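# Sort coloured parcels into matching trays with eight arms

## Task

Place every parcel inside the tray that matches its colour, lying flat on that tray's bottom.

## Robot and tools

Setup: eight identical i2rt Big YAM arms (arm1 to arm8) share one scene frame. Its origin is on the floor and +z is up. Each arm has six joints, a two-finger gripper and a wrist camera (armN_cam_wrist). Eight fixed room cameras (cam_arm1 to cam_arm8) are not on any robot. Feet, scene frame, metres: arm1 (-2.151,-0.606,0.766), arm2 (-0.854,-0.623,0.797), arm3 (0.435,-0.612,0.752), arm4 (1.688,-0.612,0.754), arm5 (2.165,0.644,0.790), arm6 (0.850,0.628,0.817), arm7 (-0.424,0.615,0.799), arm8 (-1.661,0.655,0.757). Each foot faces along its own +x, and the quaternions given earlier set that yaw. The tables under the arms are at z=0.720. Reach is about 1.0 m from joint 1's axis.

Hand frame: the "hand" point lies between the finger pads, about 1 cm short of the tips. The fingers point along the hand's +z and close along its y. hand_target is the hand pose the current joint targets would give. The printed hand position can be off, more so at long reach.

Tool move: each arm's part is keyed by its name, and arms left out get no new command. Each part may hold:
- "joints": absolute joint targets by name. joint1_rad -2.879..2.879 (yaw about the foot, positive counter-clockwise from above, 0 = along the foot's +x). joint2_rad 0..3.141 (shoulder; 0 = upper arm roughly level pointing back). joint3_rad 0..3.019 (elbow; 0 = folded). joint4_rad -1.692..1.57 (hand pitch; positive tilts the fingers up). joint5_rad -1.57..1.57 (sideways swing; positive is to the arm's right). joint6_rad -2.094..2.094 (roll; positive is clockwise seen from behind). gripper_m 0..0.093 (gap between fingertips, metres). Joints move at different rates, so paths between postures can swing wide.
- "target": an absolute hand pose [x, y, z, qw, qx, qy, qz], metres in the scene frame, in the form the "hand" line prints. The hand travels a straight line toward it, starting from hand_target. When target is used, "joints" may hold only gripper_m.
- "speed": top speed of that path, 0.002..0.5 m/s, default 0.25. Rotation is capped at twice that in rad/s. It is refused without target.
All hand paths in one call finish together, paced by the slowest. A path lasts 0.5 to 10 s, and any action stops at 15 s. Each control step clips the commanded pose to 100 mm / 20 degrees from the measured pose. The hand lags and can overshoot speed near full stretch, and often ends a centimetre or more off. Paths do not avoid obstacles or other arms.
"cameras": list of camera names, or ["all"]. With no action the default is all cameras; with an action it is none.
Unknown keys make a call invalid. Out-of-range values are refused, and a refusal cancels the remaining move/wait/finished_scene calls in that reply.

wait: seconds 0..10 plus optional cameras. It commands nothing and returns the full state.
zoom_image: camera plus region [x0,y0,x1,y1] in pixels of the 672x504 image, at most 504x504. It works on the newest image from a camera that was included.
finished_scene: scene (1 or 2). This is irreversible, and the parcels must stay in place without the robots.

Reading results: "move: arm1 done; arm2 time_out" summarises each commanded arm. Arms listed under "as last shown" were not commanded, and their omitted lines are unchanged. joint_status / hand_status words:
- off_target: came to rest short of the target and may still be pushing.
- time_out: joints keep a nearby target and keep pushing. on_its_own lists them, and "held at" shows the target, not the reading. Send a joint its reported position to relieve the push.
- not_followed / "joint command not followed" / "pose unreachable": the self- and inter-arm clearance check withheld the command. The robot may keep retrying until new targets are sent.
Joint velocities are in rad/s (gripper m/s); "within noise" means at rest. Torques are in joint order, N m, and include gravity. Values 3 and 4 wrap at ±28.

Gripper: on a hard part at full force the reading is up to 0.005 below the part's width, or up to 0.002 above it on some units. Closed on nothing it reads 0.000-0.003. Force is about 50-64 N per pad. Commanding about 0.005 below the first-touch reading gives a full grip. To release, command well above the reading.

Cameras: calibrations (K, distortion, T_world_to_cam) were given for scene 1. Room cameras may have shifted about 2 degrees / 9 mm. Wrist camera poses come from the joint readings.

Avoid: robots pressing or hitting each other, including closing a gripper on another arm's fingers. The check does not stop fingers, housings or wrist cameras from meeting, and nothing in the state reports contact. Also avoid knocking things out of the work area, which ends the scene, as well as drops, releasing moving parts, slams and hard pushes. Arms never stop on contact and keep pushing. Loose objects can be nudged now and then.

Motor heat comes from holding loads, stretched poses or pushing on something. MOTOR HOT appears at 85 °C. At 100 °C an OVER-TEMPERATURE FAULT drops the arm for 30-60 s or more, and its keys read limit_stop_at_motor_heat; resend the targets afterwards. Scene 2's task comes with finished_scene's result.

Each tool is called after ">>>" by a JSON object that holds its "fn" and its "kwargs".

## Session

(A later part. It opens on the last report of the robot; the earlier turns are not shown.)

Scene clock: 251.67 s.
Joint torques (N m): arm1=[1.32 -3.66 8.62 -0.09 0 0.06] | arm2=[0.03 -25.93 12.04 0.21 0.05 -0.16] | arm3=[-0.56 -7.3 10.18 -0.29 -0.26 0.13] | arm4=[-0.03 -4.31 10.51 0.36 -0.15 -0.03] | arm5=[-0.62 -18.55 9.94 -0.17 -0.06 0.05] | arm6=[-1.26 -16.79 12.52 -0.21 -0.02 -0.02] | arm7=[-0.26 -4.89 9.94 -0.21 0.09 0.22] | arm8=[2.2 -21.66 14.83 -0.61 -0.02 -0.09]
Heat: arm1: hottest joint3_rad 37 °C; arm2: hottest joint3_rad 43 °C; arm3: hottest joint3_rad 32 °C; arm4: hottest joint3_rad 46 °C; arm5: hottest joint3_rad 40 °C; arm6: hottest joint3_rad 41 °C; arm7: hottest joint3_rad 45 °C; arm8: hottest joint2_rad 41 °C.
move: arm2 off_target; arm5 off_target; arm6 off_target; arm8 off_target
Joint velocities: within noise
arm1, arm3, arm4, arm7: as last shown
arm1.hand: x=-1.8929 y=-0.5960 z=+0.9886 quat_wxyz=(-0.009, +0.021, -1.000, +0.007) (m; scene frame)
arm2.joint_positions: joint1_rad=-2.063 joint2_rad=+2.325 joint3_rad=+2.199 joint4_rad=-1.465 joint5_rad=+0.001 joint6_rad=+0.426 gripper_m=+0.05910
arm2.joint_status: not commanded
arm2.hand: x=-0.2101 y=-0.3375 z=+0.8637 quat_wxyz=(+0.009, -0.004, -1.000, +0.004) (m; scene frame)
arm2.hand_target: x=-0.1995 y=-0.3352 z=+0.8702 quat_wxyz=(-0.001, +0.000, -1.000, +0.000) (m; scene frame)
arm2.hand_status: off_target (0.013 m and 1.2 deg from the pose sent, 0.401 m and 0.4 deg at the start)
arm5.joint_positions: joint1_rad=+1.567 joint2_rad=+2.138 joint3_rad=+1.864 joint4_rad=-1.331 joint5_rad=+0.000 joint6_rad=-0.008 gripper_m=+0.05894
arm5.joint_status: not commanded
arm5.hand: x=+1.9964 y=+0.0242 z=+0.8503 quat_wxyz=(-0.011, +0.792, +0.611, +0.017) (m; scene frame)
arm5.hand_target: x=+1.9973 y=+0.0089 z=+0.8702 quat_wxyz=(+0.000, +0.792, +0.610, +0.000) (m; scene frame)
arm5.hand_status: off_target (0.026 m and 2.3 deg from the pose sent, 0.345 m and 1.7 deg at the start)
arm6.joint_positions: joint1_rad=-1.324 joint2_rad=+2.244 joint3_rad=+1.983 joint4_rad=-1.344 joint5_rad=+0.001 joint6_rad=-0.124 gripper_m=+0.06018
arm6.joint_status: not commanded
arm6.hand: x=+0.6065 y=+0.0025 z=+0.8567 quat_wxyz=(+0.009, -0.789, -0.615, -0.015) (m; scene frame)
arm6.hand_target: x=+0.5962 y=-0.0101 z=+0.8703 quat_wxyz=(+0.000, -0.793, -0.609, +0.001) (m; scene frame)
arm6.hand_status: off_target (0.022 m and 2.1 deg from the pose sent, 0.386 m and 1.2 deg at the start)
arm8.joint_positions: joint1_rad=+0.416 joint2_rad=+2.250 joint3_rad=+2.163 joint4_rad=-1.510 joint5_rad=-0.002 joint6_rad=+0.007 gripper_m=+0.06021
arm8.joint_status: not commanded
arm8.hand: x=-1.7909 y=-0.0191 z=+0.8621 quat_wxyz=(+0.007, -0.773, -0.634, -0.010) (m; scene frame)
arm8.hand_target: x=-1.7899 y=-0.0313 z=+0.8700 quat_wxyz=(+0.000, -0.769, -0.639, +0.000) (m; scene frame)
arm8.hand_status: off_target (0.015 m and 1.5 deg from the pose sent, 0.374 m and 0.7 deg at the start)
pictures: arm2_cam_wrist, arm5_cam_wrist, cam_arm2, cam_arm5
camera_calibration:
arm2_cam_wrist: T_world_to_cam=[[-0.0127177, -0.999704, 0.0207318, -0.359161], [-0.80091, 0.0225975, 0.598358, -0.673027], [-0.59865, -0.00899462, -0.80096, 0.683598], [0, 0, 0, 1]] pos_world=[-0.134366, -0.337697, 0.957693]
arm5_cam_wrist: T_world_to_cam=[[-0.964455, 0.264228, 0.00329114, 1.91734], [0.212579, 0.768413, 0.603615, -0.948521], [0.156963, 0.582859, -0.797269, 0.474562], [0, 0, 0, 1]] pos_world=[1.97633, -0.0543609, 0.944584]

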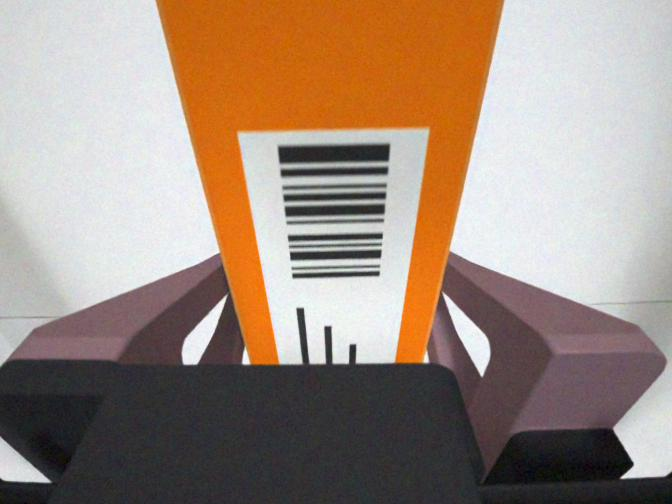

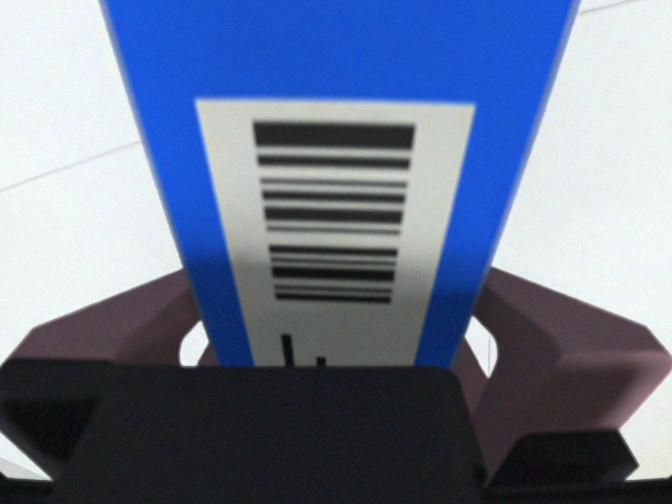

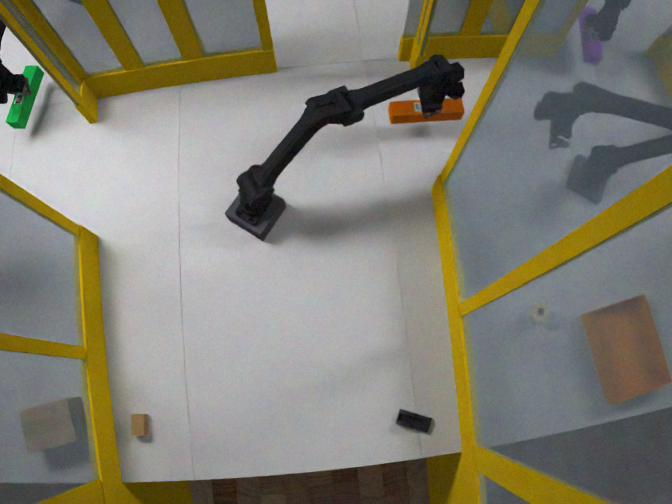

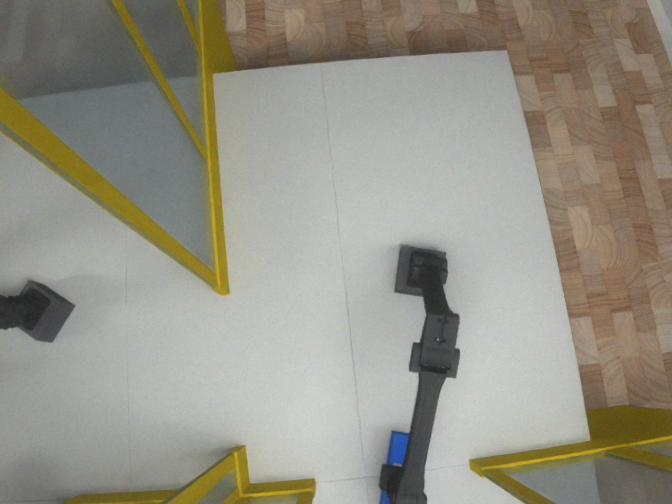

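>>> {"fn": "move", "kwargs": {"arm2": {"target":[-0.208,-0.336,0.76,0,0,1,0],"speed":0.12}, "arm5": {"target":[1.997,0.014,0.76,0,0.7923,0.6101,0],"speed":0.12}, "arm6": {"target":[0.598,-0.004,0.76,0,0.7934,0.6088,0],"speed":0.12}, "arm8": {"target":[-1.789,-0.024,0.76,0,0.7694,0.6388,0],"speed":0.12}}}

>>> {"fn": "move", "kwargs": {"arm2": {"joints":{"gripper_m":0.093}}, "arm5": {"joints":{"gripper_m":0.093}}, "arm6": {"joints":{"gripper_m":0.093}}, "arm8": {"joints":{"gripper_m":0.093}}}}

>>> {"fn": "move", "kwargs": {"arm2": {"target":[-0.208,-0.336,0.91,0,0,1,0],"speed":0.2}, "arm5": {"target":[1.997,0.014,0.91,0,0.7923,0.6101,0],"speed":0.2}, "arm6": {"target":[0.598,-0.004,0.91,0,0.7934,0.6088,0],"speed":0.2}, "arm8": {"target":[-1.789,-0.024,0.91,0,0.7694,0.6388,0],"speed":0.2}}}

>>> {"fn": "move", "kwargs": {"arm2": {"joints":{"joint2_rad":1.0,"joint3_rad":0.95,"joint4_rad":-1.52}}, "arm5": {"joints":{"joint2_rad":1.0,"joint3_rad":0.95,"joint4_rad":-1.52}}, "arm6": {"joints":{"joint2_rad":1.0,"joint3_rad":0.95,"joint4_rad":-1.52}}, "arm8": {"joints":{"joint2_rad":1.0,"joint3_rad":0.95,"joint4_rad":-1.52}}, "arm1": {"joints":{"joint1_rad":1.438,"joint6_rad":-0.37}}, "arm3": {"joints":{"joint1_rad":0.212,"joint6_rad":-0.40}}, "arm4": {"joints":{"joint1_rad":0.161,"joint6_rad":-0.2}}}}

>>> {"fn": "move", "kwargs": {"arm1": {"target":[-1.787,-0.014,0.87,0,-0.6388,0.7694,0]}, "arm3": {"target":[-0.219,-0.333,0.87,0,1,0,0]}, "arm4": {"target":[2.002,0.033,0.87,0,-0.6101,0.7923,0]}, "cameras": ["arm1_cam_wrist","arm3_cam_wrist","arm4_cam_wrist"]}}

Scene clock: 279.33 s.
Joint torques (N m): arm1=[1.14 -3.66 8.57 -0.06 -0.02 0.08] | arm2=[0.32 -26.29 8.2 0.88 0.02 -0.13] | arm3=[-0.73 -7.36 10.21 -0.27 -0.27 0.13] | arm4=[-0.03 -4.31 10.52 0.36 -0.15 -0.03] | arm5=[-0.56 -17.49 6.32 0.61 -0.06 0.02] | arm6=[-1.14 -16.79 7.95 0.59 0 -0.03] | arm7=[-0.32 -4.89 9.94 -0.2 0.09 0.22] | arm8=[2.26 -22.12 9.59 0.28 -0.03 -0.11]
Heat: arm1: hottest joint3_rad 37 °C; arm2: hottest joint3_rad 45 °C; arm3: hottest joint3_rad 32 °C; arm4: hottest joint3_rad 46 °C; arm5: hottest joint3_rad 40 °C; arm6: hottest joint3_rad 39 °C; arm7: hottest joint3_rad 45 °C; arm8: hottest joint3_rad 44 °C.
move: arm2 done; arm5 done; arm6 done; arm8 done
Joint velocities: within noise
arm1, arm3, arm4, arm7: as last shown
arm2.joint_positions: joint1_rad=-2.063 joint2_rad=+2.385 joint3_rad=+2.055 joint4_rad=-1.240 joint5_rad=+0.001 joint6_rad=+0.426 gripper_m=+0.05910
arm2.joint_status: not commanded
arm2.hand: x=-0.2093 y=-0.3372 z=+0.7688 quat_wxyz=(+0.000, -0.004, -1.000, +0.000) (m; scene frame)
arm2.hand_target: x=-0.2082 y=-0.3360 z=+0.7601 quat_wxyz=(+0.000, +0.000, -1.000, +0.000) (m; scene frame)
arm2.hand_status: done (0.009 m and 0.4 deg from the pose sent, 0.104 m and 1.2 deg at the start)
arm5.joint_positions: joint1_rad=+1.567 joint2_rad=+2.231 joint3_rad=+1.769 joint4_rad=-1.120 joint5_rad=+0.000 joint6_rad=-0.008 gripper_m=+0.05894
arm5.joint_status: not commanded
arm5.hand: x=+1.9955 y=+0.0202 z=+0.7576 quat_wxyz=(-0.005, +0.792, +0.611, +0.008) (m; scene frame)
arm5.hand_target: x=+1.9971 y=+0.0141 z=+0.7601 quat_wxyz=(+0.000, +0.792, +0.610, +0.000) (m; scene frame)
arm5.hand_status: done (0.007 m and 1.1 deg from the pose sent, 0.091 m and 2.3 deg at the start)
arm6.joint_positions: joint1_rad=-1.324 joint2_rad=+2.334 joint3_rad=+1.898 joint4_rad=-1.139 joint5_rad=+0.000 joint6_rad=-0.124 gripper_m=+0.06018
arm6.joint_status: not commanded
arm6.hand: x=+0.6039 y=-0.0030 z=+0.7670 quat_wxyz=(+0.001, -0.789, -0.614, -0.002) (m; scene frame)
arm6.hand_target: x=+0.5981 y=-0.0039 z=+0.7600 quat_wxyz=(+0.000, -0.793, -0.609, +0.000) (m; scene frame)
arm6.hand_status: done (0.009 m and 0.8 deg from the pose sent, 0.097 m and 2.2 deg at the start)
arm8.joint_positions: joint1_rad=+0.416 joint2_rad=+2.296 joint3_rad=+2.001 joint4_rad=-1.273 joint5_rad=-0.002 joint6_rad=+0.007 gripper_m=+0.06021
arm8.joint_status: not commanded
arm8.hand: x=-1.7913 y=-0.0224 z=+0.7701 quat_wxyz=(-0.002, -0.773, -0.634, +0.001) (m; scene frame)
arm8.hand_target: x=-1.7889 y=-0.0239 z=+0.7601 quat_wxyz=(+0.000, -0.769, -0.639, +0.000) (m; scene frame)
arm8.hand_status: done (0.010 m and 0.7 deg from the pose sent, 0.102 m and 1.5 deg at the start)
camera_calibration:
arm1_cam_wrist: T_world_to_cam=[[0.025805, -0.99963, 0.00855017, -0.554343], [-0.828586, -0.016603, 0.559616, -2.12689], [-0.559268, -0.0215254, -0.828708, -0.125534], [0, 0, 0, 1]] pos_world=[-1.81821, -0.592153, 1.09095]
arm2_cam_wrist: T_world_to_cam=[[-0.0130985, -0.999839, 0.012242, -0.350481], [-0.812312, 0.0177794, 0.582952, -0.607809], [-0.583076, -0.00230855, -0.812414, 0.622376], [0, 0, 0, 1]] pos_world=[-0.135429, -0.338181, 0.864242]
arm3_cam_wrist: T_world_to_cam=[[0.306561, 0.951626, 0.0206885, 0.425266], [0.761995, -0.258382, 0.593803, -0.849486], [0.570424, -0.166273, -0.804344, 0.702602], [0, 0, 0, 1]] pos_world=[0.116153, -0.507363, 1.06076]
arm4_cam_wrist: T_world_to_cam=[[0.685947, -0.727536, 0.0130062, -1.62033], [-0.585172, -0.540921, 0.604134, 0.282477], [-0.432494, -0.422015, -0.796777, 1.52361], [0, 0, 0, 1]] pos_world=[1.93571, -0.383062, 1.0644]
arm5_cam_wrist: T_world_to_cam=[[-0.964408, 0.2644, 0.00321254, 1.91783], [0.21608, 0.781041, 0.585905, -0.883235], [0.152404, 0.565745, -0.810374, 0.422489], [0, 0, 0, 1]] pos_world=[1.97603, -0.0562526, 0.853704]
arm6_cam_wrist: T_world_to_cam=[[-0.971137, 0.238426, 0.00681344, 0.580503], [0.198224, 0.790843, 0.579029, -0.555634], [0.132667, 0.563667, -0.815279, 0.671181], [0, 0, 0, 1]] pos_world=[0.584844, -0.0773098, 0.864972]
arm7_cam_wrist: T_world_to_cam=[[-0.801995, -0.597261, 0.00913349, 0.00820642], [-0.488636, 0.664777, 0.565072, -0.970851], [-0.343567, 0.448722, -0.824991, 0.687841], [0, 0, 0, 1]] pos_world=[-0.231492, 0.341652, 1.11599]
arm8_cam_wrist: T_world_to_cam=[[-0.979638, 0.200399, -0.0122253, -1.73986], [0.155051, 0.79383, 0.588042, -0.153017], [0.127548, 0.574173, -0.808738, 0.984644], [0, 0, 0, 1]] pos_world=[-1.8063, -0.0952191, 0.865029]

Scene clock: 279.97 s.
Joint torques (N m): arm1=[1.14 -4.25 8.46 -0.08 -0.02 0.08] | arm2=[0.44 -26.29 8.2 0.88 0.03 -0.13] | arm3=[-0.67 -7.18 10.17 -0.28 -0.27 0.13] | arm4=[-0.03 -4.31 10.51 0.36 -0.15 -0.03] | arm5=[-1.03 -18.78 6.35 0.81 -0.03 0.02] | arm6=[-1.14 -16.85 7.92 0.59 0.01 -0.03] | arm7=[-0.21 -5.13 9.91 -0.25 0.08 0.2] | arm8=[2.2 -22.07 9.59 0.31 -0.01 -0.11]
Heat: arm1: hottest joint3_rad 37 °C; arm2: hottest joint3_rad 45 °C; arm3: hottest joint3_rad 32 °C; arm4: hottest joint3_rad 46 °C; arm5: hottest joint3_rad 40 °C; arm6: hottest joint3_rad 39 °C; arm7: hottest joint3_rad 45 °C; arm8: hottest joint3_rad 44 °C.
move: arm2 done; arm5 done; arm6 done; arm8 done
Joint velocities: within noise
arm1, arm3, arm4, arm7: as last shown
arm2.joint_positions: joint1_rad=-2.063 joint2_rad=+2.385 joint3_rad=+2.055 joint4_rad=-1.240 joint5_rad=+0.001 joint6_rad=+0.426 gripper_m=+0.09281
arm2.joint_status: all done
arm2.hand: x=-0.2093 y=-0.3372 z=+0.7688 quat_wxyz=(+0.000, -0.004, -1.000, +0.000) (m; scene frame)
arm2.hand_target: x=-0.2082 y=-0.3360 z=+0.7601 quat_wxyz=(+0.000, +0.000, -1.000, +0.000) (m; scene frame)
arm2.hand_status: not commanded
arm5.joint_positions: joint1_rad=+1.567 joint2_rad=+2.231 joint3_rad=+1.769 joint4_rad=-1.120 joint5_rad=+0.000 joint6_rad=-0.008 gripper_m=+0.09278
arm5.joint_status: all done
arm5.hand: x=+1.9954 y=+0.0202 z=+0.7576 quat_wxyz=(-0.005, +0.792, +0.611, +0.008) (m; scene frame)
arm5.hand_target: x=+1.9970 y=+0.0141 z=+0.7601 quat_wxyz=(+0.000, +0.792, +0.610, +0.000) (m; scene frame)
arm5.hand_status: not commanded
arm6.joint_positions: joint1_rad=-1.324 joint2_rad=+2.334 joint3_rad=+1.898 joint4_rad=-1.139 joint5_rad=+0.000 joint6_rad=-0.124 gripper_m=+0.09279
arm6.joint_status: all done
arm6.hand: x=+0.6039 y=-0.0030 z=+0.7670 quat_wxyz=(+0.001, -0.789, -0.614, -0.002) (m; scene frame)
arm6.hand_target: x=+0.5981 y=-0.0039 z=+0.7602 quat_wxyz=(+0.000, -0.793, -0.609, +0.000) (m; scene frame)
arm6.hand_status: not commanded
arm8.joint_positions: joint1_rad=+0.416 joint2_rad=+2.296 joint3_rad=+2.001 joint4_rad=-1.273 joint5_rad=-0.002 joint6_rad=+0.007 gripper_m=+0.09284
arm8.joint_status: all done
arm8.hand: x=-1.7913 y=-0.0224 z=+0.7701 quat_wxyz=(-0.002, -0.773, -0.634, +0.001) (m; scene frame)
arm8.hand_target: x=-1.7889 y=-0.0239 z=+0.7601 quat_wxyz=(+0.000, -0.769, -0.639, +0.000) (m; scene frame)
arm8.hand_status: not commanded
camera_calibration:
arm1_cam_wrist: T_world_to_cam=[[0.025805, -0.99963, 0.00855017, -0.554343], [-0.828586, -0.016603, 0.559616, -2.12689], [-0.559268, -0.0215254, -0.828708, -0.125534], [0, 0, 0, 1]] pos_world=[-1.81821, -0.592153, 1.09095]
arm2_cam_wrist: T_world_to_cam=[[-0.0130985, -0.999839, 0.012242, -0.350481], [-0.812312, 0.0177794, 0.582952, -0.607809], [-0.583076, -0.00230855, -0.812414, 0.622376], [0, 0, 0, 1]] pos_world=[-0.135429, -0.338181, 0.864242]
arm3_cam_wrist: T_world_to_cam=[[0.306561, 0.951626, 0.0206885, 0.425266], [0.761995, -0.258382, 0.593803, -0.849486], [0.570424, -0.166273, -0.804344, 0.702602], [0, 0, 0, 1]] pos_world=[0.116153, -0.507363, 1.06076]
arm4_cam_wrist: T_world_to_cam=[[0.685947, -0.727536, 0.0130062, -1.62033], [-0.585172, -0.540921, 0.604134, 0.282477], [-0.432494, -0.422015, -0.796777, 1.52361], [0, 0, 0, 1]] pos_world=[1.93571, -0.383062, 1.0644]
arm5_cam_wrist: T_world_to_cam=[[-0.964412, 0.264381, 0.00355995, 1.91754], [0.216271, 0.781027, 0.585852, -0.883569], [0.152108, 0.565773, -0.81041, 0.423106], [0, 0, 0, 1]] pos_world=[1.97603, -0.0562526, 0.853704]
arm6_cam_wrist: T_world_to_cam=[[-0.971137, 0.238426, 0.00681344, 0.580503], [0.198224, 0.790843, 0.579029, -0.555634], [0.132667, 0.563667, -0.815279, 0.671181], [0, 0, 0, 1]] pos_world=[0.584844, -0.0773098, 0.864972]
arm7_cam_wrist: T_world_to_cam=[[-0.801995, -0.597261, 0.00913349, 0.00820642], [-0.488636, 0.664777, 0.565072, -0.970851], [-0.343567, 0.448722, -0.824991, 0.687841], [0, 0, 0, 1]] pos_world=[-0.231492, 0.341652, 1.11599]
arm8_cam_wrist: T_world_to_cam=[[-0.979638, 0.200399, -0.0122253, -1.73986], [0.155051, 0.79383, 0.588042, -0.153017], [0.127548, 0.574173, -0.808738, 0.984644], [0, 0, 0, 1]] pos_world=[-1.8063, -0.0952191, 0.865029]

Scene clock: 281.60 s.
Joint torques (N m): arm1=[1.26 -3.49 8.51 -0.01 -0.03 0.06] | arm2=[0.38 -25.29 11.9 0.12 0.03 -0.12] | arm3=[-0.62 -7.3 10.18 -0.28 -0.26 0.13] | arm4=[-0.03 -4.31 10.51 0.36 -0.15 -0.03] | arm5=[-0.09 -17.49 9.77 -0.12 -0.06 0.04] | arm6=[-1.14 -18.26 12.23 -0.24 0.01 -0.03] | arm7=[-0.26 -5.13 9.91 -0.23 0.08 0.22] | arm8=[2.2 -21.77 14.72 -0.68 -0.02 -0.09]
Heat: arm1: hottest joint3_rad 37 °C; arm2: hottest joint3_rad 45 °C; arm3: hottest joint3_rad 32 °C; arm4: hottest joint3_rad 46 °C; arm5: hottest joint3_rad 40 °C; arm6: hottest joint3_rad 39 °C; arm7: hottest joint3_rad 45 °C; arm8: hottest joint3_rad 44 °C.
move: arm2 done; arm5 off_target; arm6 off_target; arm8 off_target
Joint velocities: within noise
arm1, arm3, arm4, arm7: as last shown
arm2.joint_positions: joint1_rad=-2.063 joint2_rad=+2.278 joint3_rad=+2.228 joint4_rad=-1.535 joint5_rad=+0.001 joint6_rad=+0.426 gripper_m=+0.09291
arm2.joint_status: not commanded
arm2.hand: x=-0.2166 y=-0.3406 z=+0.9064 quat_wxyz=(+0.007, -0.004, -1.000, +0.003) (m; scene frame)
arm2.hand_target: x=-0.2085 y=-0.3362 z=+0.9098 quat_wxyz=(+0.000, +0.000, -1.000, +0.000) (m; scene frame)
arm2.hand_status: done (0.010 m and 1.0 deg from the pose sent, 0.141 m and 0.4 deg at the start)
arm5.joint_positions: joint1_rad=+1.567 joint2_rad=+2.093 joint3_rad=+1.909 joint4_rad=-1.410 joint5_rad=+0.000 joint6_rad=-0.008 gripper_m=+0.09288
arm5.joint_status: not commanded
arm5.hand: x=+1.9969 y=+0.0266 z=+0.8948 quat_wxyz=(-0.009, +0.792, +0.611, +0.013) (m; scene frame)
arm5.hand_target: x=+1.9972 y=+0.0147 z=+0.9102 quat_wxyz=(+0.000, +0.792, +0.610, +0.000) (m; scene frame)
arm5.hand_status: off_target (0.020 m and 1.8 deg from the pose sent, 0.153 m and 1.1 deg at the start)
arm6.joint_positions: joint1_rad=-1.324 joint2_rad=+2.217 joint3_rad=+2.010 joint4_rad=-1.414 joint5_rad=+0.000 joint6_rad=-0.124 gripper_m=+0.09288
arm6.joint_status: not commanded
arm6.hand: x=+0.6084 y=+0.0085 z=+0.8850 quat_wxyz=(+0.013, -0.789, -0.614, -0.022) (m; scene frame)
arm6.hand_target: x=+0.5985 y=-0.0028 z=+0.9103 quat_wxyz=(+0.000, -0.793, -0.609, +0.000) (m; scene frame)
arm6.hand_status: off_target (0.030 m and 3.0 deg from the pose sent, 0.143 m and 0.8 deg at the start)
arm8.joint_positions: joint1_rad=+0.416 joint2_rad=+2.219 joint3_rad=+2.210 joint4_rad=-1.589 joint5_rad=-0.002 joint6_rad=+0.007 gripper_m=+0.09293
arm8.joint_status: not commanded
arm8.hand: x=-1.7894 y=-0.0123 z=+0.9004 quat_wxyz=(+0.008, -0.773, -0.634, -0.011) (m; scene frame)
arm8.hand_target: x=-1.7887 y=-0.0234 z=+0.9101 quat_wxyz=(-0.001, -0.769, -0.639, +0.001) (m; scene frame)
arm8.hand_status: off_target (0.015 m and 1.6 deg from the pose sent, 0.140 m and 0.7 deg at the start)
camera_calibration:
arm1_cam_wrist: T_world_to_cam=[[0.025805, -0.99963, 0.00855017, -0.554343], [-0.828586, -0.016603, 0.559616, -2.12689], [-0.559268, -0.0215254, -0.828708, -0.125534], [0, 0, 0, 1]] pos_world=[-1.81821, -0.592153, 1.09095]
arm2_cam_wrist: T_world_to_cam=[[-0.0128251, -0.999741, 0.0188078, -0.361441], [-0.803936, 0.0214941, 0.594328, -0.701105], [-0.594578, -0.007498, -0.804003, 0.718026], [0, 0, 0, 1]] pos_world=[-0.141356, -0.340894, 1.00078]
arm3_cam_wrist: T_world_to_cam=[[0.306561, 0.951626, 0.0206885, 0.425266], [0.761995, -0.258382, 0.593803, -0.849486], [0.570424, -0.166273, -0.804344, 0.702602], [0, 0, 0, 1]] pos_world=[0.116153, -0.507363, 1.06076]
arm4_cam_wrist: T_world_to_cam=[[0.685947, -0.727536, 0.0130062, -1.62033], [-0.585172, -0.540921, 0.604134, 0.282477], [-0.432494, -0.422015, -0.796777, 1.52361], [0, 0, 0, 1]] pos_world=[1.93571, -0.383062, 1.0644]
arm5_cam_wrist: T_world_to_cam=[[-0.964427, 0.264325, 0.0036214, 1.91671], [0.214329, 0.773843, 0.596012, -0.974234], [0.154738, 0.575586, -0.802967, 0.518301], [0, 0, 0, 1]] pos_world=[1.97713, -0.0510574, 0.989893]
arm6_cam_wrist: T_world_to_cam=[[-0.971195, 0.238284, 0.000759816, 0.586725], [0.188205, 0.765121, 0.615766, -0.66016], [0.146146, 0.598172, -0.787929, 0.727606], [0, 0, 0, 1]] pos_world=[0.587733, -0.0699384, 0.979359]
arm7_cam_wrist: T_world_to_cam=[[-0.801995, -0.597261, 0.00913349, 0.00820642], [-0.488636, 0.664777, 0.565072, -0.970851], [-0.343567, 0.448722, -0.824991, 0.687841], [0, 0, 0, 1]] pos_world=[-0.231492, 0.341652, 1.11599]
arm8_cam_wrist: T_world_to_cam=[[-0.979586, 0.200673, -0.011882, -1.73869], [0.151606, 0.776295, 0.611867, -0.265722], [0.132009, 0.597575, -0.790871, 1.07622], [0, 0, 0, 1]] pos_world=[-1.80498, -0.0879358, 0.993079]

Scene clock: 283.53 s.
Joint torques (N m): arm1=[2.08 -3.72 8.53 -0.05 0 -0.04] | arm2=[0.32 -6.36 8.13 0.61 0.03 -0.12] | arm3=[-1.67 -7.41 10.21 -0.34 -0.24 -0.22] | arm4=[1.32 -4.25 10.51 0.36 -0.13 -0.03] | arm5=[-0.56 -3.49 6.94 0.05 -0.09 0.01] | arm6=[-1.2 -4.01 8.42 -0.01 0.01 -0.03] | arm7=[-0.21 -5.01 9.92 -0.25 0.09 0.22] | arm8=[2.2 -5.07 9.43 0.01 -0.03 -0.08]
Heat: arm1: hottest joint3_rad 37 °C; arm2: hottest joint3_rad 45 °C; arm3: hottest joint3_rad 32 °C; arm4: hottest joint3_rad 46 °C; arm5: hottest joint3_rad 40 °C; arm6: hottest joint3_rad 39 °C; arm7: hottest joint3_rad 45 °C; arm8: hottest joint3_rad 44 °C.
move: arm1 done; arm2 done; arm3 done; arm4 done; arm5 done; arm6 done; arm8 done
Joint velocities: within noise
arm1.joint_positions: joint1_rad=+1.425 joint2_rad=+0.999 joint3_rad=+0.952 joint4_rad=-1.509 joint5_rad=+0.002 joint6_rad=-0.363 gripper_m=+0.09398
arm1.joint_status: all done
arm1.hand: x=-2.0117 y=-0.3859 z=+0.9861 quat_wxyz=(-0.005, +0.631, -0.776, +0.004) (m; scene frame)
arm1.hand_target: x=-2.0164 y=-0.3867 z=+0.9850 quat_wxyz=(+0.002, +0.638, -0.770, +0.005) (m; scene frame)
arm1.hand_status: not commanded
arm2.joint_positions: joint1_rad=-2.063 joint2_rad=+1.006 joint3_rad=+0.953 joint4_rad=-1.523 joint5_rad=+0.001 joint6_rad=+0.426 gripper_m=+0.09291
arm2.joint_status: all done
arm2.hand: x=-0.6191 y=-0.5195 z=+1.0183 quat_wxyz=(+0.002, -0.004, -1.000, +0.001) (m; scene frame)
arm2.hand_target: x=-0.6199 y=-0.5195 z=+1.0185 quat_wxyz=(-0.001, +0.000, -1.000, +0.000) (m; scene frame)
arm2.hand_status: not commanded
arm3.joint_positions: joint1_rad=+0.226 joint2_rad=+1.012 joint3_rad=+0.938 joint4_rad=-1.508 joint5_rad=+0.002 joint6_rad=-0.384 gripper_m=+0.09396
arm3.joint_status: all done
arm3.hand: x=+0.1965 y=-0.5158 z=+0.9645 quat_wxyz=(-0.002, +1.000, +0.000, +0.008) (m; scene frame)
arm3.hand_target: x=+0.1983 y=-0.5133 z=+0.9718 quat_wxyz=(-0.003, +1.000, +0.001, +0.002) (m; scene frame)
arm3.hand_status: not commanded
arm4.joint_positions: joint1_rad=+0.147 joint2_rad=+1.006 joint3_rad=+0.946 joint4_rad=-1.524 joint5_rad=+0.001 joint6_rad=-0.192 gripper_m=+0.09397
arm4.joint_status: all done
arm4.hand: x=+1.8065 y=-0.3828 z=+0.9681 quat_wxyz=(+0.013, +0.601, -0.799, +0.004) (m; scene frame)
arm4.hand_target: x=+1.8039 y=-0.3798 z=+0.9711 quat_wxyz=(+0.007, +0.610, -0.792, +0.000) (m; scene frame)
arm4.hand_status: not commanded
arm5.joint_positions: joint1_rad=+1.567 joint2_rad=+1.009 joint3_rad=+0.947 joint4_rad=-1.513 joint5_rad=+0.000 joint6_rad=-0.008 gripper_m=+0.09288
arm5.joint_status: all done
arm5.hand: x=+2.0962 y=+0.3942 z=+1.0062 quat_wxyz=(-0.003, +0.792, +0.611, +0.005) (m; scene frame)
arm5.hand_target: x=+2.0977 y=+0.3955 z=+1.0095 quat_wxyz=(-0.002, +0.792, +0.610, +0.003) (m; scene frame)
arm5.hand_status: not commanded
arm6.joint_positions: joint1_rad=-1.324 joint2_rad=+1.014 joint3_rad=+0.949 joint4_rad=-1.516 joint5_rad=+0.000 joint6_rad=-0.124 gripper_m=+0.09288
arm6.joint_status: all done
arm6.hand: x=+0.7563 y=+0.3880 z=+1.0344 quat_wxyz=(+0.003, -0.789, -0.614, -0.004) (m; scene frame)
arm6.hand_target: x=+0.7552 y=+0.3905 z=+1.0382 quat_wxyz=(+0.000, -0.793, -0.609, +0.000) (m; scene frame)
arm6.hand_status: not commanded
arm7: as last shown
arm8.joint_positions: joint1_rad=+0.416 joint2_rad=+1.011 joint3_rad=+0.955 joint4_rad=-1.525 joint5_rad=-0.002 joint6_rad=+0.007 gripper_m=+0.09293
arm8.joint_status: all done
arm8.hand: x=-1.7097 y=+0.4029 z=+0.9782 quat_wxyz=(+0.002, -0.773, -0.634, -0.004) (m; scene frame)
arm8.hand_target: x=-1.7087 y=+0.4040 z=+0.9786 quat_wxyz=(+0.000, -0.769, -0.639, +0.000) (m; scene frame)
arm8.hand_status: not commanded
camera_calibration:
arm1_cam_wrist: T_world_to_cam=[[0.97541, -0.220269, 0.00757414, 1.87079], [-0.185045, -0.799796, 0.571038, -1.23922], [-0.119724, -0.558398, -0.820889, 0.479814], [0, 0, 0, 1]] pos_world=[-1.99666, -0.311118, 1.08735]
arm2_cam_wrist: T_world_to_cam=[[-0.0129429, -0.999814, 0.0143218, -0.543184], [-0.809718, 0.0188835, 0.586516, -1.08426], [-0.586677, -0.00400538, -0.809811, 0.579937], [0, 0, 0, 1]] pos_world=[-0.544737, -0.520285, 1.11335]
arm3_cam_wrist: T_world_to_cam=[[0.00570331, 0.999892, 0.0135772, 0.500321], [0.803252, -0.0126679, 0.595505, -0.7329], [0.595613, 0.00750955, -0.803237, 0.785581], [0, 0, 0, 1]] pos_world=[0.117948, -0.51545, 1.06066]
arm4_cam_wrist: T_world_to_cam=[[0.964821, -0.262906, 0.000946864, -1.84709], [-0.210503, -0.770345, 0.601878, -0.492569], [-0.157508, -0.580904, -0.798588, 0.960167], [0, 0, 0, 1]] pos_world=[1.82965, -0.307293, 1.06499]
arm5_cam_wrist: T_world_to_cam=[[-0.964406, 0.264401, 0.00361387, 1.91475], [0.217357, 0.784881, 0.580273, -1.34121], [0.150589, 0.560405, -0.814414, 0.406991], [0, 0, 0, 1]] pos_world=[2.07684, 0.31835, 1.10281]
arm6_cam_wrist: T_world_to_cam=[[-0.971157, 0.238364, 0.00604877, 0.634286], [0.197029, 0.787947, 0.583369, -1.05229], [0.134288, 0.567735, -0.812185, 0.642505], [0, 0, 0, 1]] pos_world=[0.737043, 0.313187, 1.13187]
arm7_cam_wrist: T_world_to_cam=[[-0.801995, -0.597261, 0.00913349, 0.00820642], [-0.488636, 0.664777, 0.565072, -0.970851], [-0.343567, 0.448722, -0.824991, 0.687841], [0, 0, 0, 1]] pos_world=[-0.231492, 0.341652, 1.11599]
arm8_cam_wrist: T_world_to_cam=[[-0.979627, 0.200466, -0.0120604, -1.74285], [0.153639, 0.786762, 0.597829, -0.634775], [0.129333, 0.583797, -0.801533, 0.890521], [0, 0, 0, 1]] pos_world=[-1.72499, 0.328915, 1.07225]

Scene clock: 286.60 s.
Joint torques (N m): arm1=[2.26 -19.14 12.41 -0.2 -0.08 -0.04] | arm2=[0.32 -6.3 8.13 0.61 0.03 -0.12] | arm3=[-2.02 -24.53 14.34 -0.38 -0.3 -0.21] | arm4=[1.44 -17.9 14.8 -0.2 0 0.04] | arm5=[-0.56 -3.72 6.94 0.2 -0.04 0.03] | arm6=[-1.2 -4.07 8.43 0.01 0.01 -0.03] | arm7=[-0.32 -5.19 9.91 -0.25 0.09 0.21] | arm8=[2.26 -4.89 9.42 0.08 -0.01 -0.09]
Heat: arm1: hottest joint3_rad 38 °C; arm2: hottest joint3_rad 44 °C; arm3: hottest joint3_rad 33 °C; arm4: hottest joint3_rad 47 °C; arm5: hottest joint3_rad 40 °C; arm6: hottest joint3_rad 39 °C; arm7: hottest joint3_rad 45 °C; arm8: hottest joint3_rad 43 °C.
move: arm1 off_target; arm3 off_target; arm4 off_target
Joint velocities: within noise
arm1.joint_positions: joint1_rad=+1.428 joint2_rad=+2.217 joint3_rad=+2.116 joint4_rad=-1.473 joint5_rad=-0.005 joint6_rad=-0.363 gripper_m=+0.09398
arm1.joint_status: not commanded
arm1.hand: x=-1.7852 y=-0.0285 z=+0.8685 quat_wxyz=(+0.005, +0.631, -0.775, +0.003) (m; scene frame)
arm1.hand_target: x=-1.7873 y=-0.0146 z=+0.8700 quat_wxyz=(-0.001, +0.639, -0.769, +0.000) (m; scene frame)
arm1.hand_status: off_target (0.015 m and 1.3 deg from the pose sent, 0.450 m and 1.4 deg at the start)
arm2, arm5, arm6, arm7, arm8: as last shown
arm3.joint_positions: joint1_rad=+0.221 joint2_rad=+2.292 joint3_rad=+2.254 joint4_rad=-1.557 joint5_rad=-0.003 joint6_rad=-0.389 gripper_m=+0.09396
arm3.joint_status: not commanded
arm3.hand: x=-0.2113 y=-0.3472 z=+0.8588 quat_wxyz=(+0.003, +1.000, +0.000, +0.014) (m; scene frame)
arm3.hand_target: x=-0.2181 y=-0.3333 z=+0.8699 quat_wxyz=(-0.001, +1.000, +0.000, -0.001) (m; scene frame)
arm3.hand_status: off_target (0.020 m and 1.7 deg from the pose sent, 0.464 m and 1.0 deg at the start)
arm4.joint_positions: joint1_rad=+0.154 joint2_rad=+2.282 joint3_rad=+2.288 joint4_rad=-1.570 joint5_rad=+0.004 joint6_rad=-0.192 gripper_m=+0.09397
arm4.joint_status: not commanded
arm4.hand: x=+2.0057 y=+0.0187 z=+0.8733 quat_wxyz=(+0.004, +0.604, -0.797, +0.000) (m; scene frame)
arm4.hand_target: x=+2.0016 y=+0.0323 z=+0.8699 quat_wxyz=(-0.001, +0.610, -0.792, -0.001) (m; scene frame)
arm4.hand_status: off_target (0.015 m and 0.9 deg from the pose sent, 0.470 m and 2.0 deg at the start)
pictures: arm1_cam_wrist, arm3_cam_wrist, arm4_cam_wrist
camera_calibration:
arm1_cam_wrist: T_world_to_cam=[[0.975899, -0.218146, -0.0057758, 1.74202], [-0.173838, -0.793136, 0.583709, -0.835196], [-0.131915, -0.568637, -0.811942, 0.580038], [0, 0, 0, 1]] pos_world=[-1.76871, 0.0474214, 0.968531]
arm3_cam_wrist: T_world_to_cam=[[0.00549797, 0.99998, 0.00316099, 0.344531], [0.796413, -0.0062903, 0.60472, -0.347394], [0.604728, -0.000807273, -0.796432, 0.935502], [0, 0, 0, 1]] pos_world=[-0.290949, -0.345954, 0.95405]
arm4_cam_wrist: T_world_to_cam=[[0.966625, -0.256067, 0.0080671, -1.94358], [-0.212051, -0.782008, 0.586087, -0.0671676], [-0.143769, -0.568237, -0.810208, 1.13139], [0, 0, 0, 1]] pos_world=[2.02713, 0.0926843, 0.971705]

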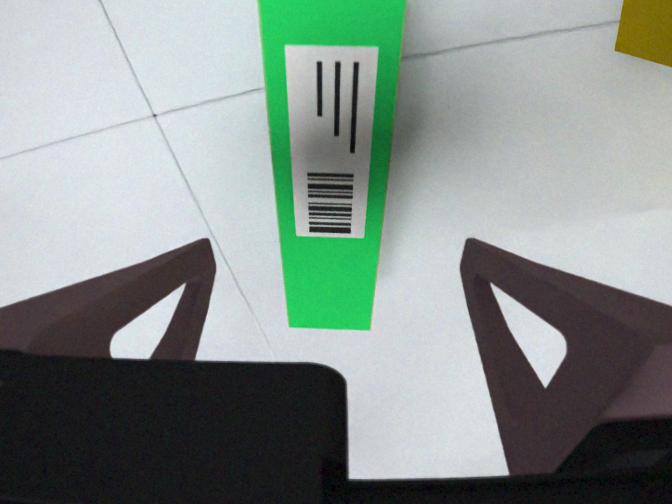

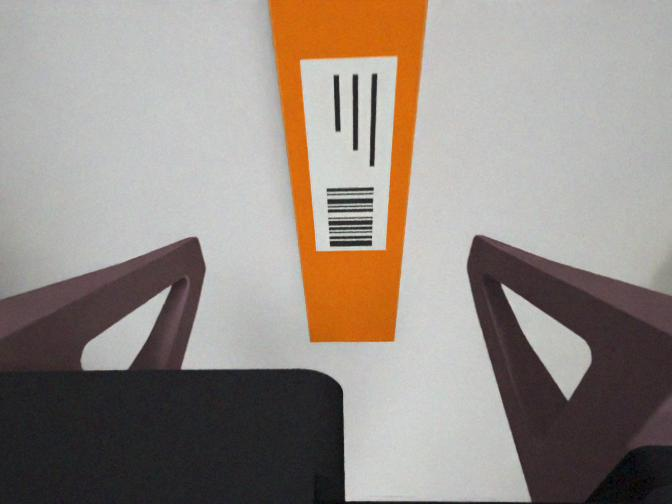

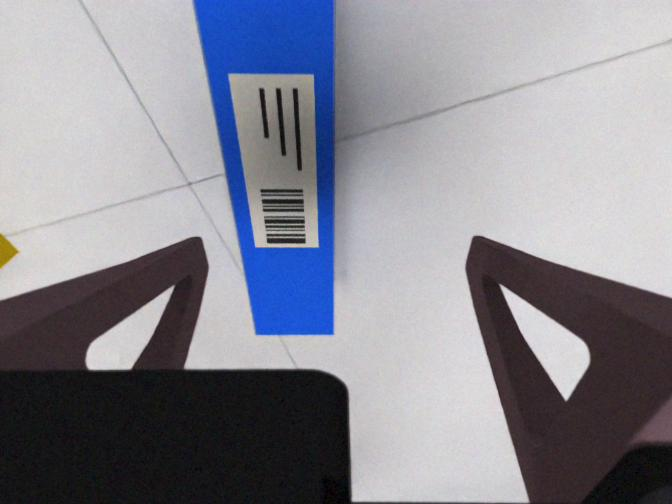

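>>> {"fn": "move", "kwargs": {"arm4": {"target":[1.972,0.032,0.86,0,-0.6101,0.7923,0]}, "arm1": {"target":[-1.785,-0.024,0.82,0,-0.6388,0.7694,0]}, "arm3": {"target":[-0.211,-0.333,0.82,0,1,0,0]}, "cameras": ["arm4_cam_wrist","arm3_cam_wrist"]}}

Scene clock: 297.60 s.
Joint torques (N m): arm1=[1.67 -19.78 8.05 0.69 -0.08 -0.09] | arm2=[0.32 -6.3 8.13 0.61 0.03 -0.13] | arm3=[-1.96 -25.99 9.16 0.61 -0.3 -0.24] | arm4=[0.62 -21.66 9.66 0.64 -0.03 0.13] | arm5=[-0.56 -3.55 7.06 0.13 -0.07 0.03] | arm6=[-1.2 -4.01 8.43 0.01 0 -0.03] | arm7=[-0.26 -5.01 9.91 -0.23 0.08 0.22] | arm8=[2.26 -5.19 9.44 0.02 -0.01 -0.1]
Heat: arm1: hottest joint3_rad 38 °C; arm2: hottest joint3_rad 43 °C; arm3: hottest joint3_rad 35 °C; arm4: hottest joint3_rad 50 °C; arm5: hottest joint3_rad 40 °C; arm6: hottest joint3_rad 39 °C; arm7: hottest joint3_rad 45 °C; arm8: hottest joint3_rad 42 °C.
move: arm1 off_target; arm3 off_target; arm4 done
Joint velocities: within noise
arm1.joint_positions: joint1_rad=+1.428 joint2_rad=+2.228 joint3_rad=+2.046 joint4_rad=-1.369 joint5_rad=-0.005 joint6_rad=-0.371 gripper_m=+0.09398
arm1.joint_status: not commanded
arm1.hand: x=-1.7829 y=-0.0253 z=+0.8349 quat_wxyz=(-0.006, +0.635, -0.773, -0.001) (m; scene frame)
arm1.hand_target: x=-1.7850 y=-0.0243 z=+0.8201 quat_wxyz=(+0.000, +0.639, -0.769, +0.000) (m; scene frame)
arm1.hand_status: off_target (0.015 m and 1.0 deg from the pose sent, 0.049 m and 1.3 deg at the start)
arm2, arm5, arm6, arm7, arm8: as last shown
arm3.joint_positions: joint1_rad=+0.217 joint2_rad=+2.297 joint3_rad=+2.159 joint4_rad=-1.446 joint5_rad=-0.003 joint6_rad=-0.393 gripper_m=+0.09396
arm3.joint_status: not commanded
arm3.hand: x=-0.2107 y=-0.3440 z=+0.8195 quat_wxyz=(+0.001, +1.000, -0.001, +0.008) (m; scene frame)
arm3.hand_target: x=-0.2109 y=-0.3331 z=+0.8200 quat_wxyz=(+0.000, +1.000, +0.000, +0.000) (m; scene frame)
arm3.hand_status: off_target (0.011 m and 1.0 deg from the pose sent, 0.041 m and 1.6 deg at the start)
arm4.joint_positions: joint1_rad=+0.202 joint2_rad=+2.281 joint3_rad=+2.235 joint4_rad=-1.529 joint5_rad=+0.005 joint6_rad=-0.163 gripper_m=+0.09397
arm4.joint_status: not commanded
arm4.hand: x=+1.9739 y=+0.0296 z=+0.8537 quat_wxyz=(+0.008, +0.612, -0.791, +0.004) (m; scene frame)
arm4.hand_target: x=+1.9720 y=+0.0320 z=+0.8600 quat_wxyz=(+0.000, +0.610, -0.792, +0.000) (m; scene frame)
arm4.hand_status: done (0.007 m and 1.1 deg from the pose sent, 0.039 m and 0.9 deg at the start)
pictures: arm3_cam_wrist, arm4_cam_wrist
camera_calibration:
arm3_cam_wrist: T_world_to_cam=[[0.00586559, 0.999956, 0.0073371, 0.338016], [0.803254, -0.00908169, 0.595567, -0.316108], [0.595607, 0.00240021, -0.803272, 0.908628], [0, 0, 0, 1]] pos_world=[-0.289252, -0.343052, 0.915659]
arm4_cam_wrist: T_world_to_cam=[[0.971393, -0.237371, 0.00705163, -1.91906], [-0.194783, -0.77942, 0.595453, -0.0960827], [-0.135847, -0.579792, -0.80336, 1.09597], [0, 0, 0, 1]] pos_world=[1.99433, 0.105014, 0.9512]

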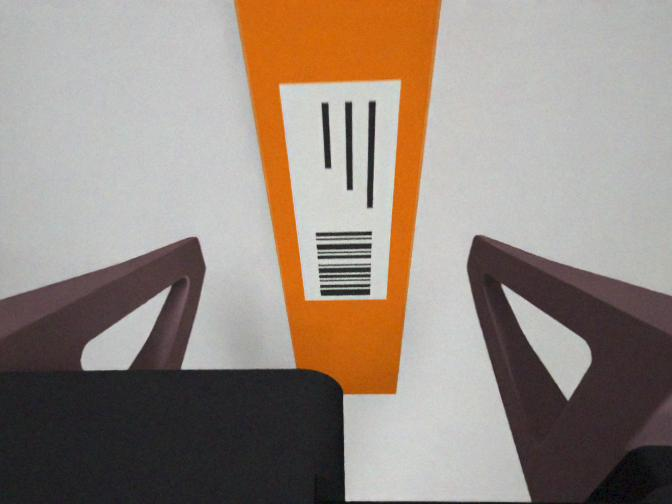

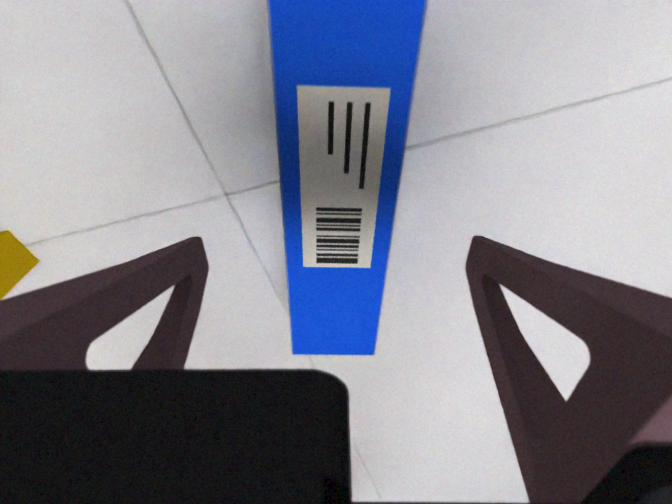

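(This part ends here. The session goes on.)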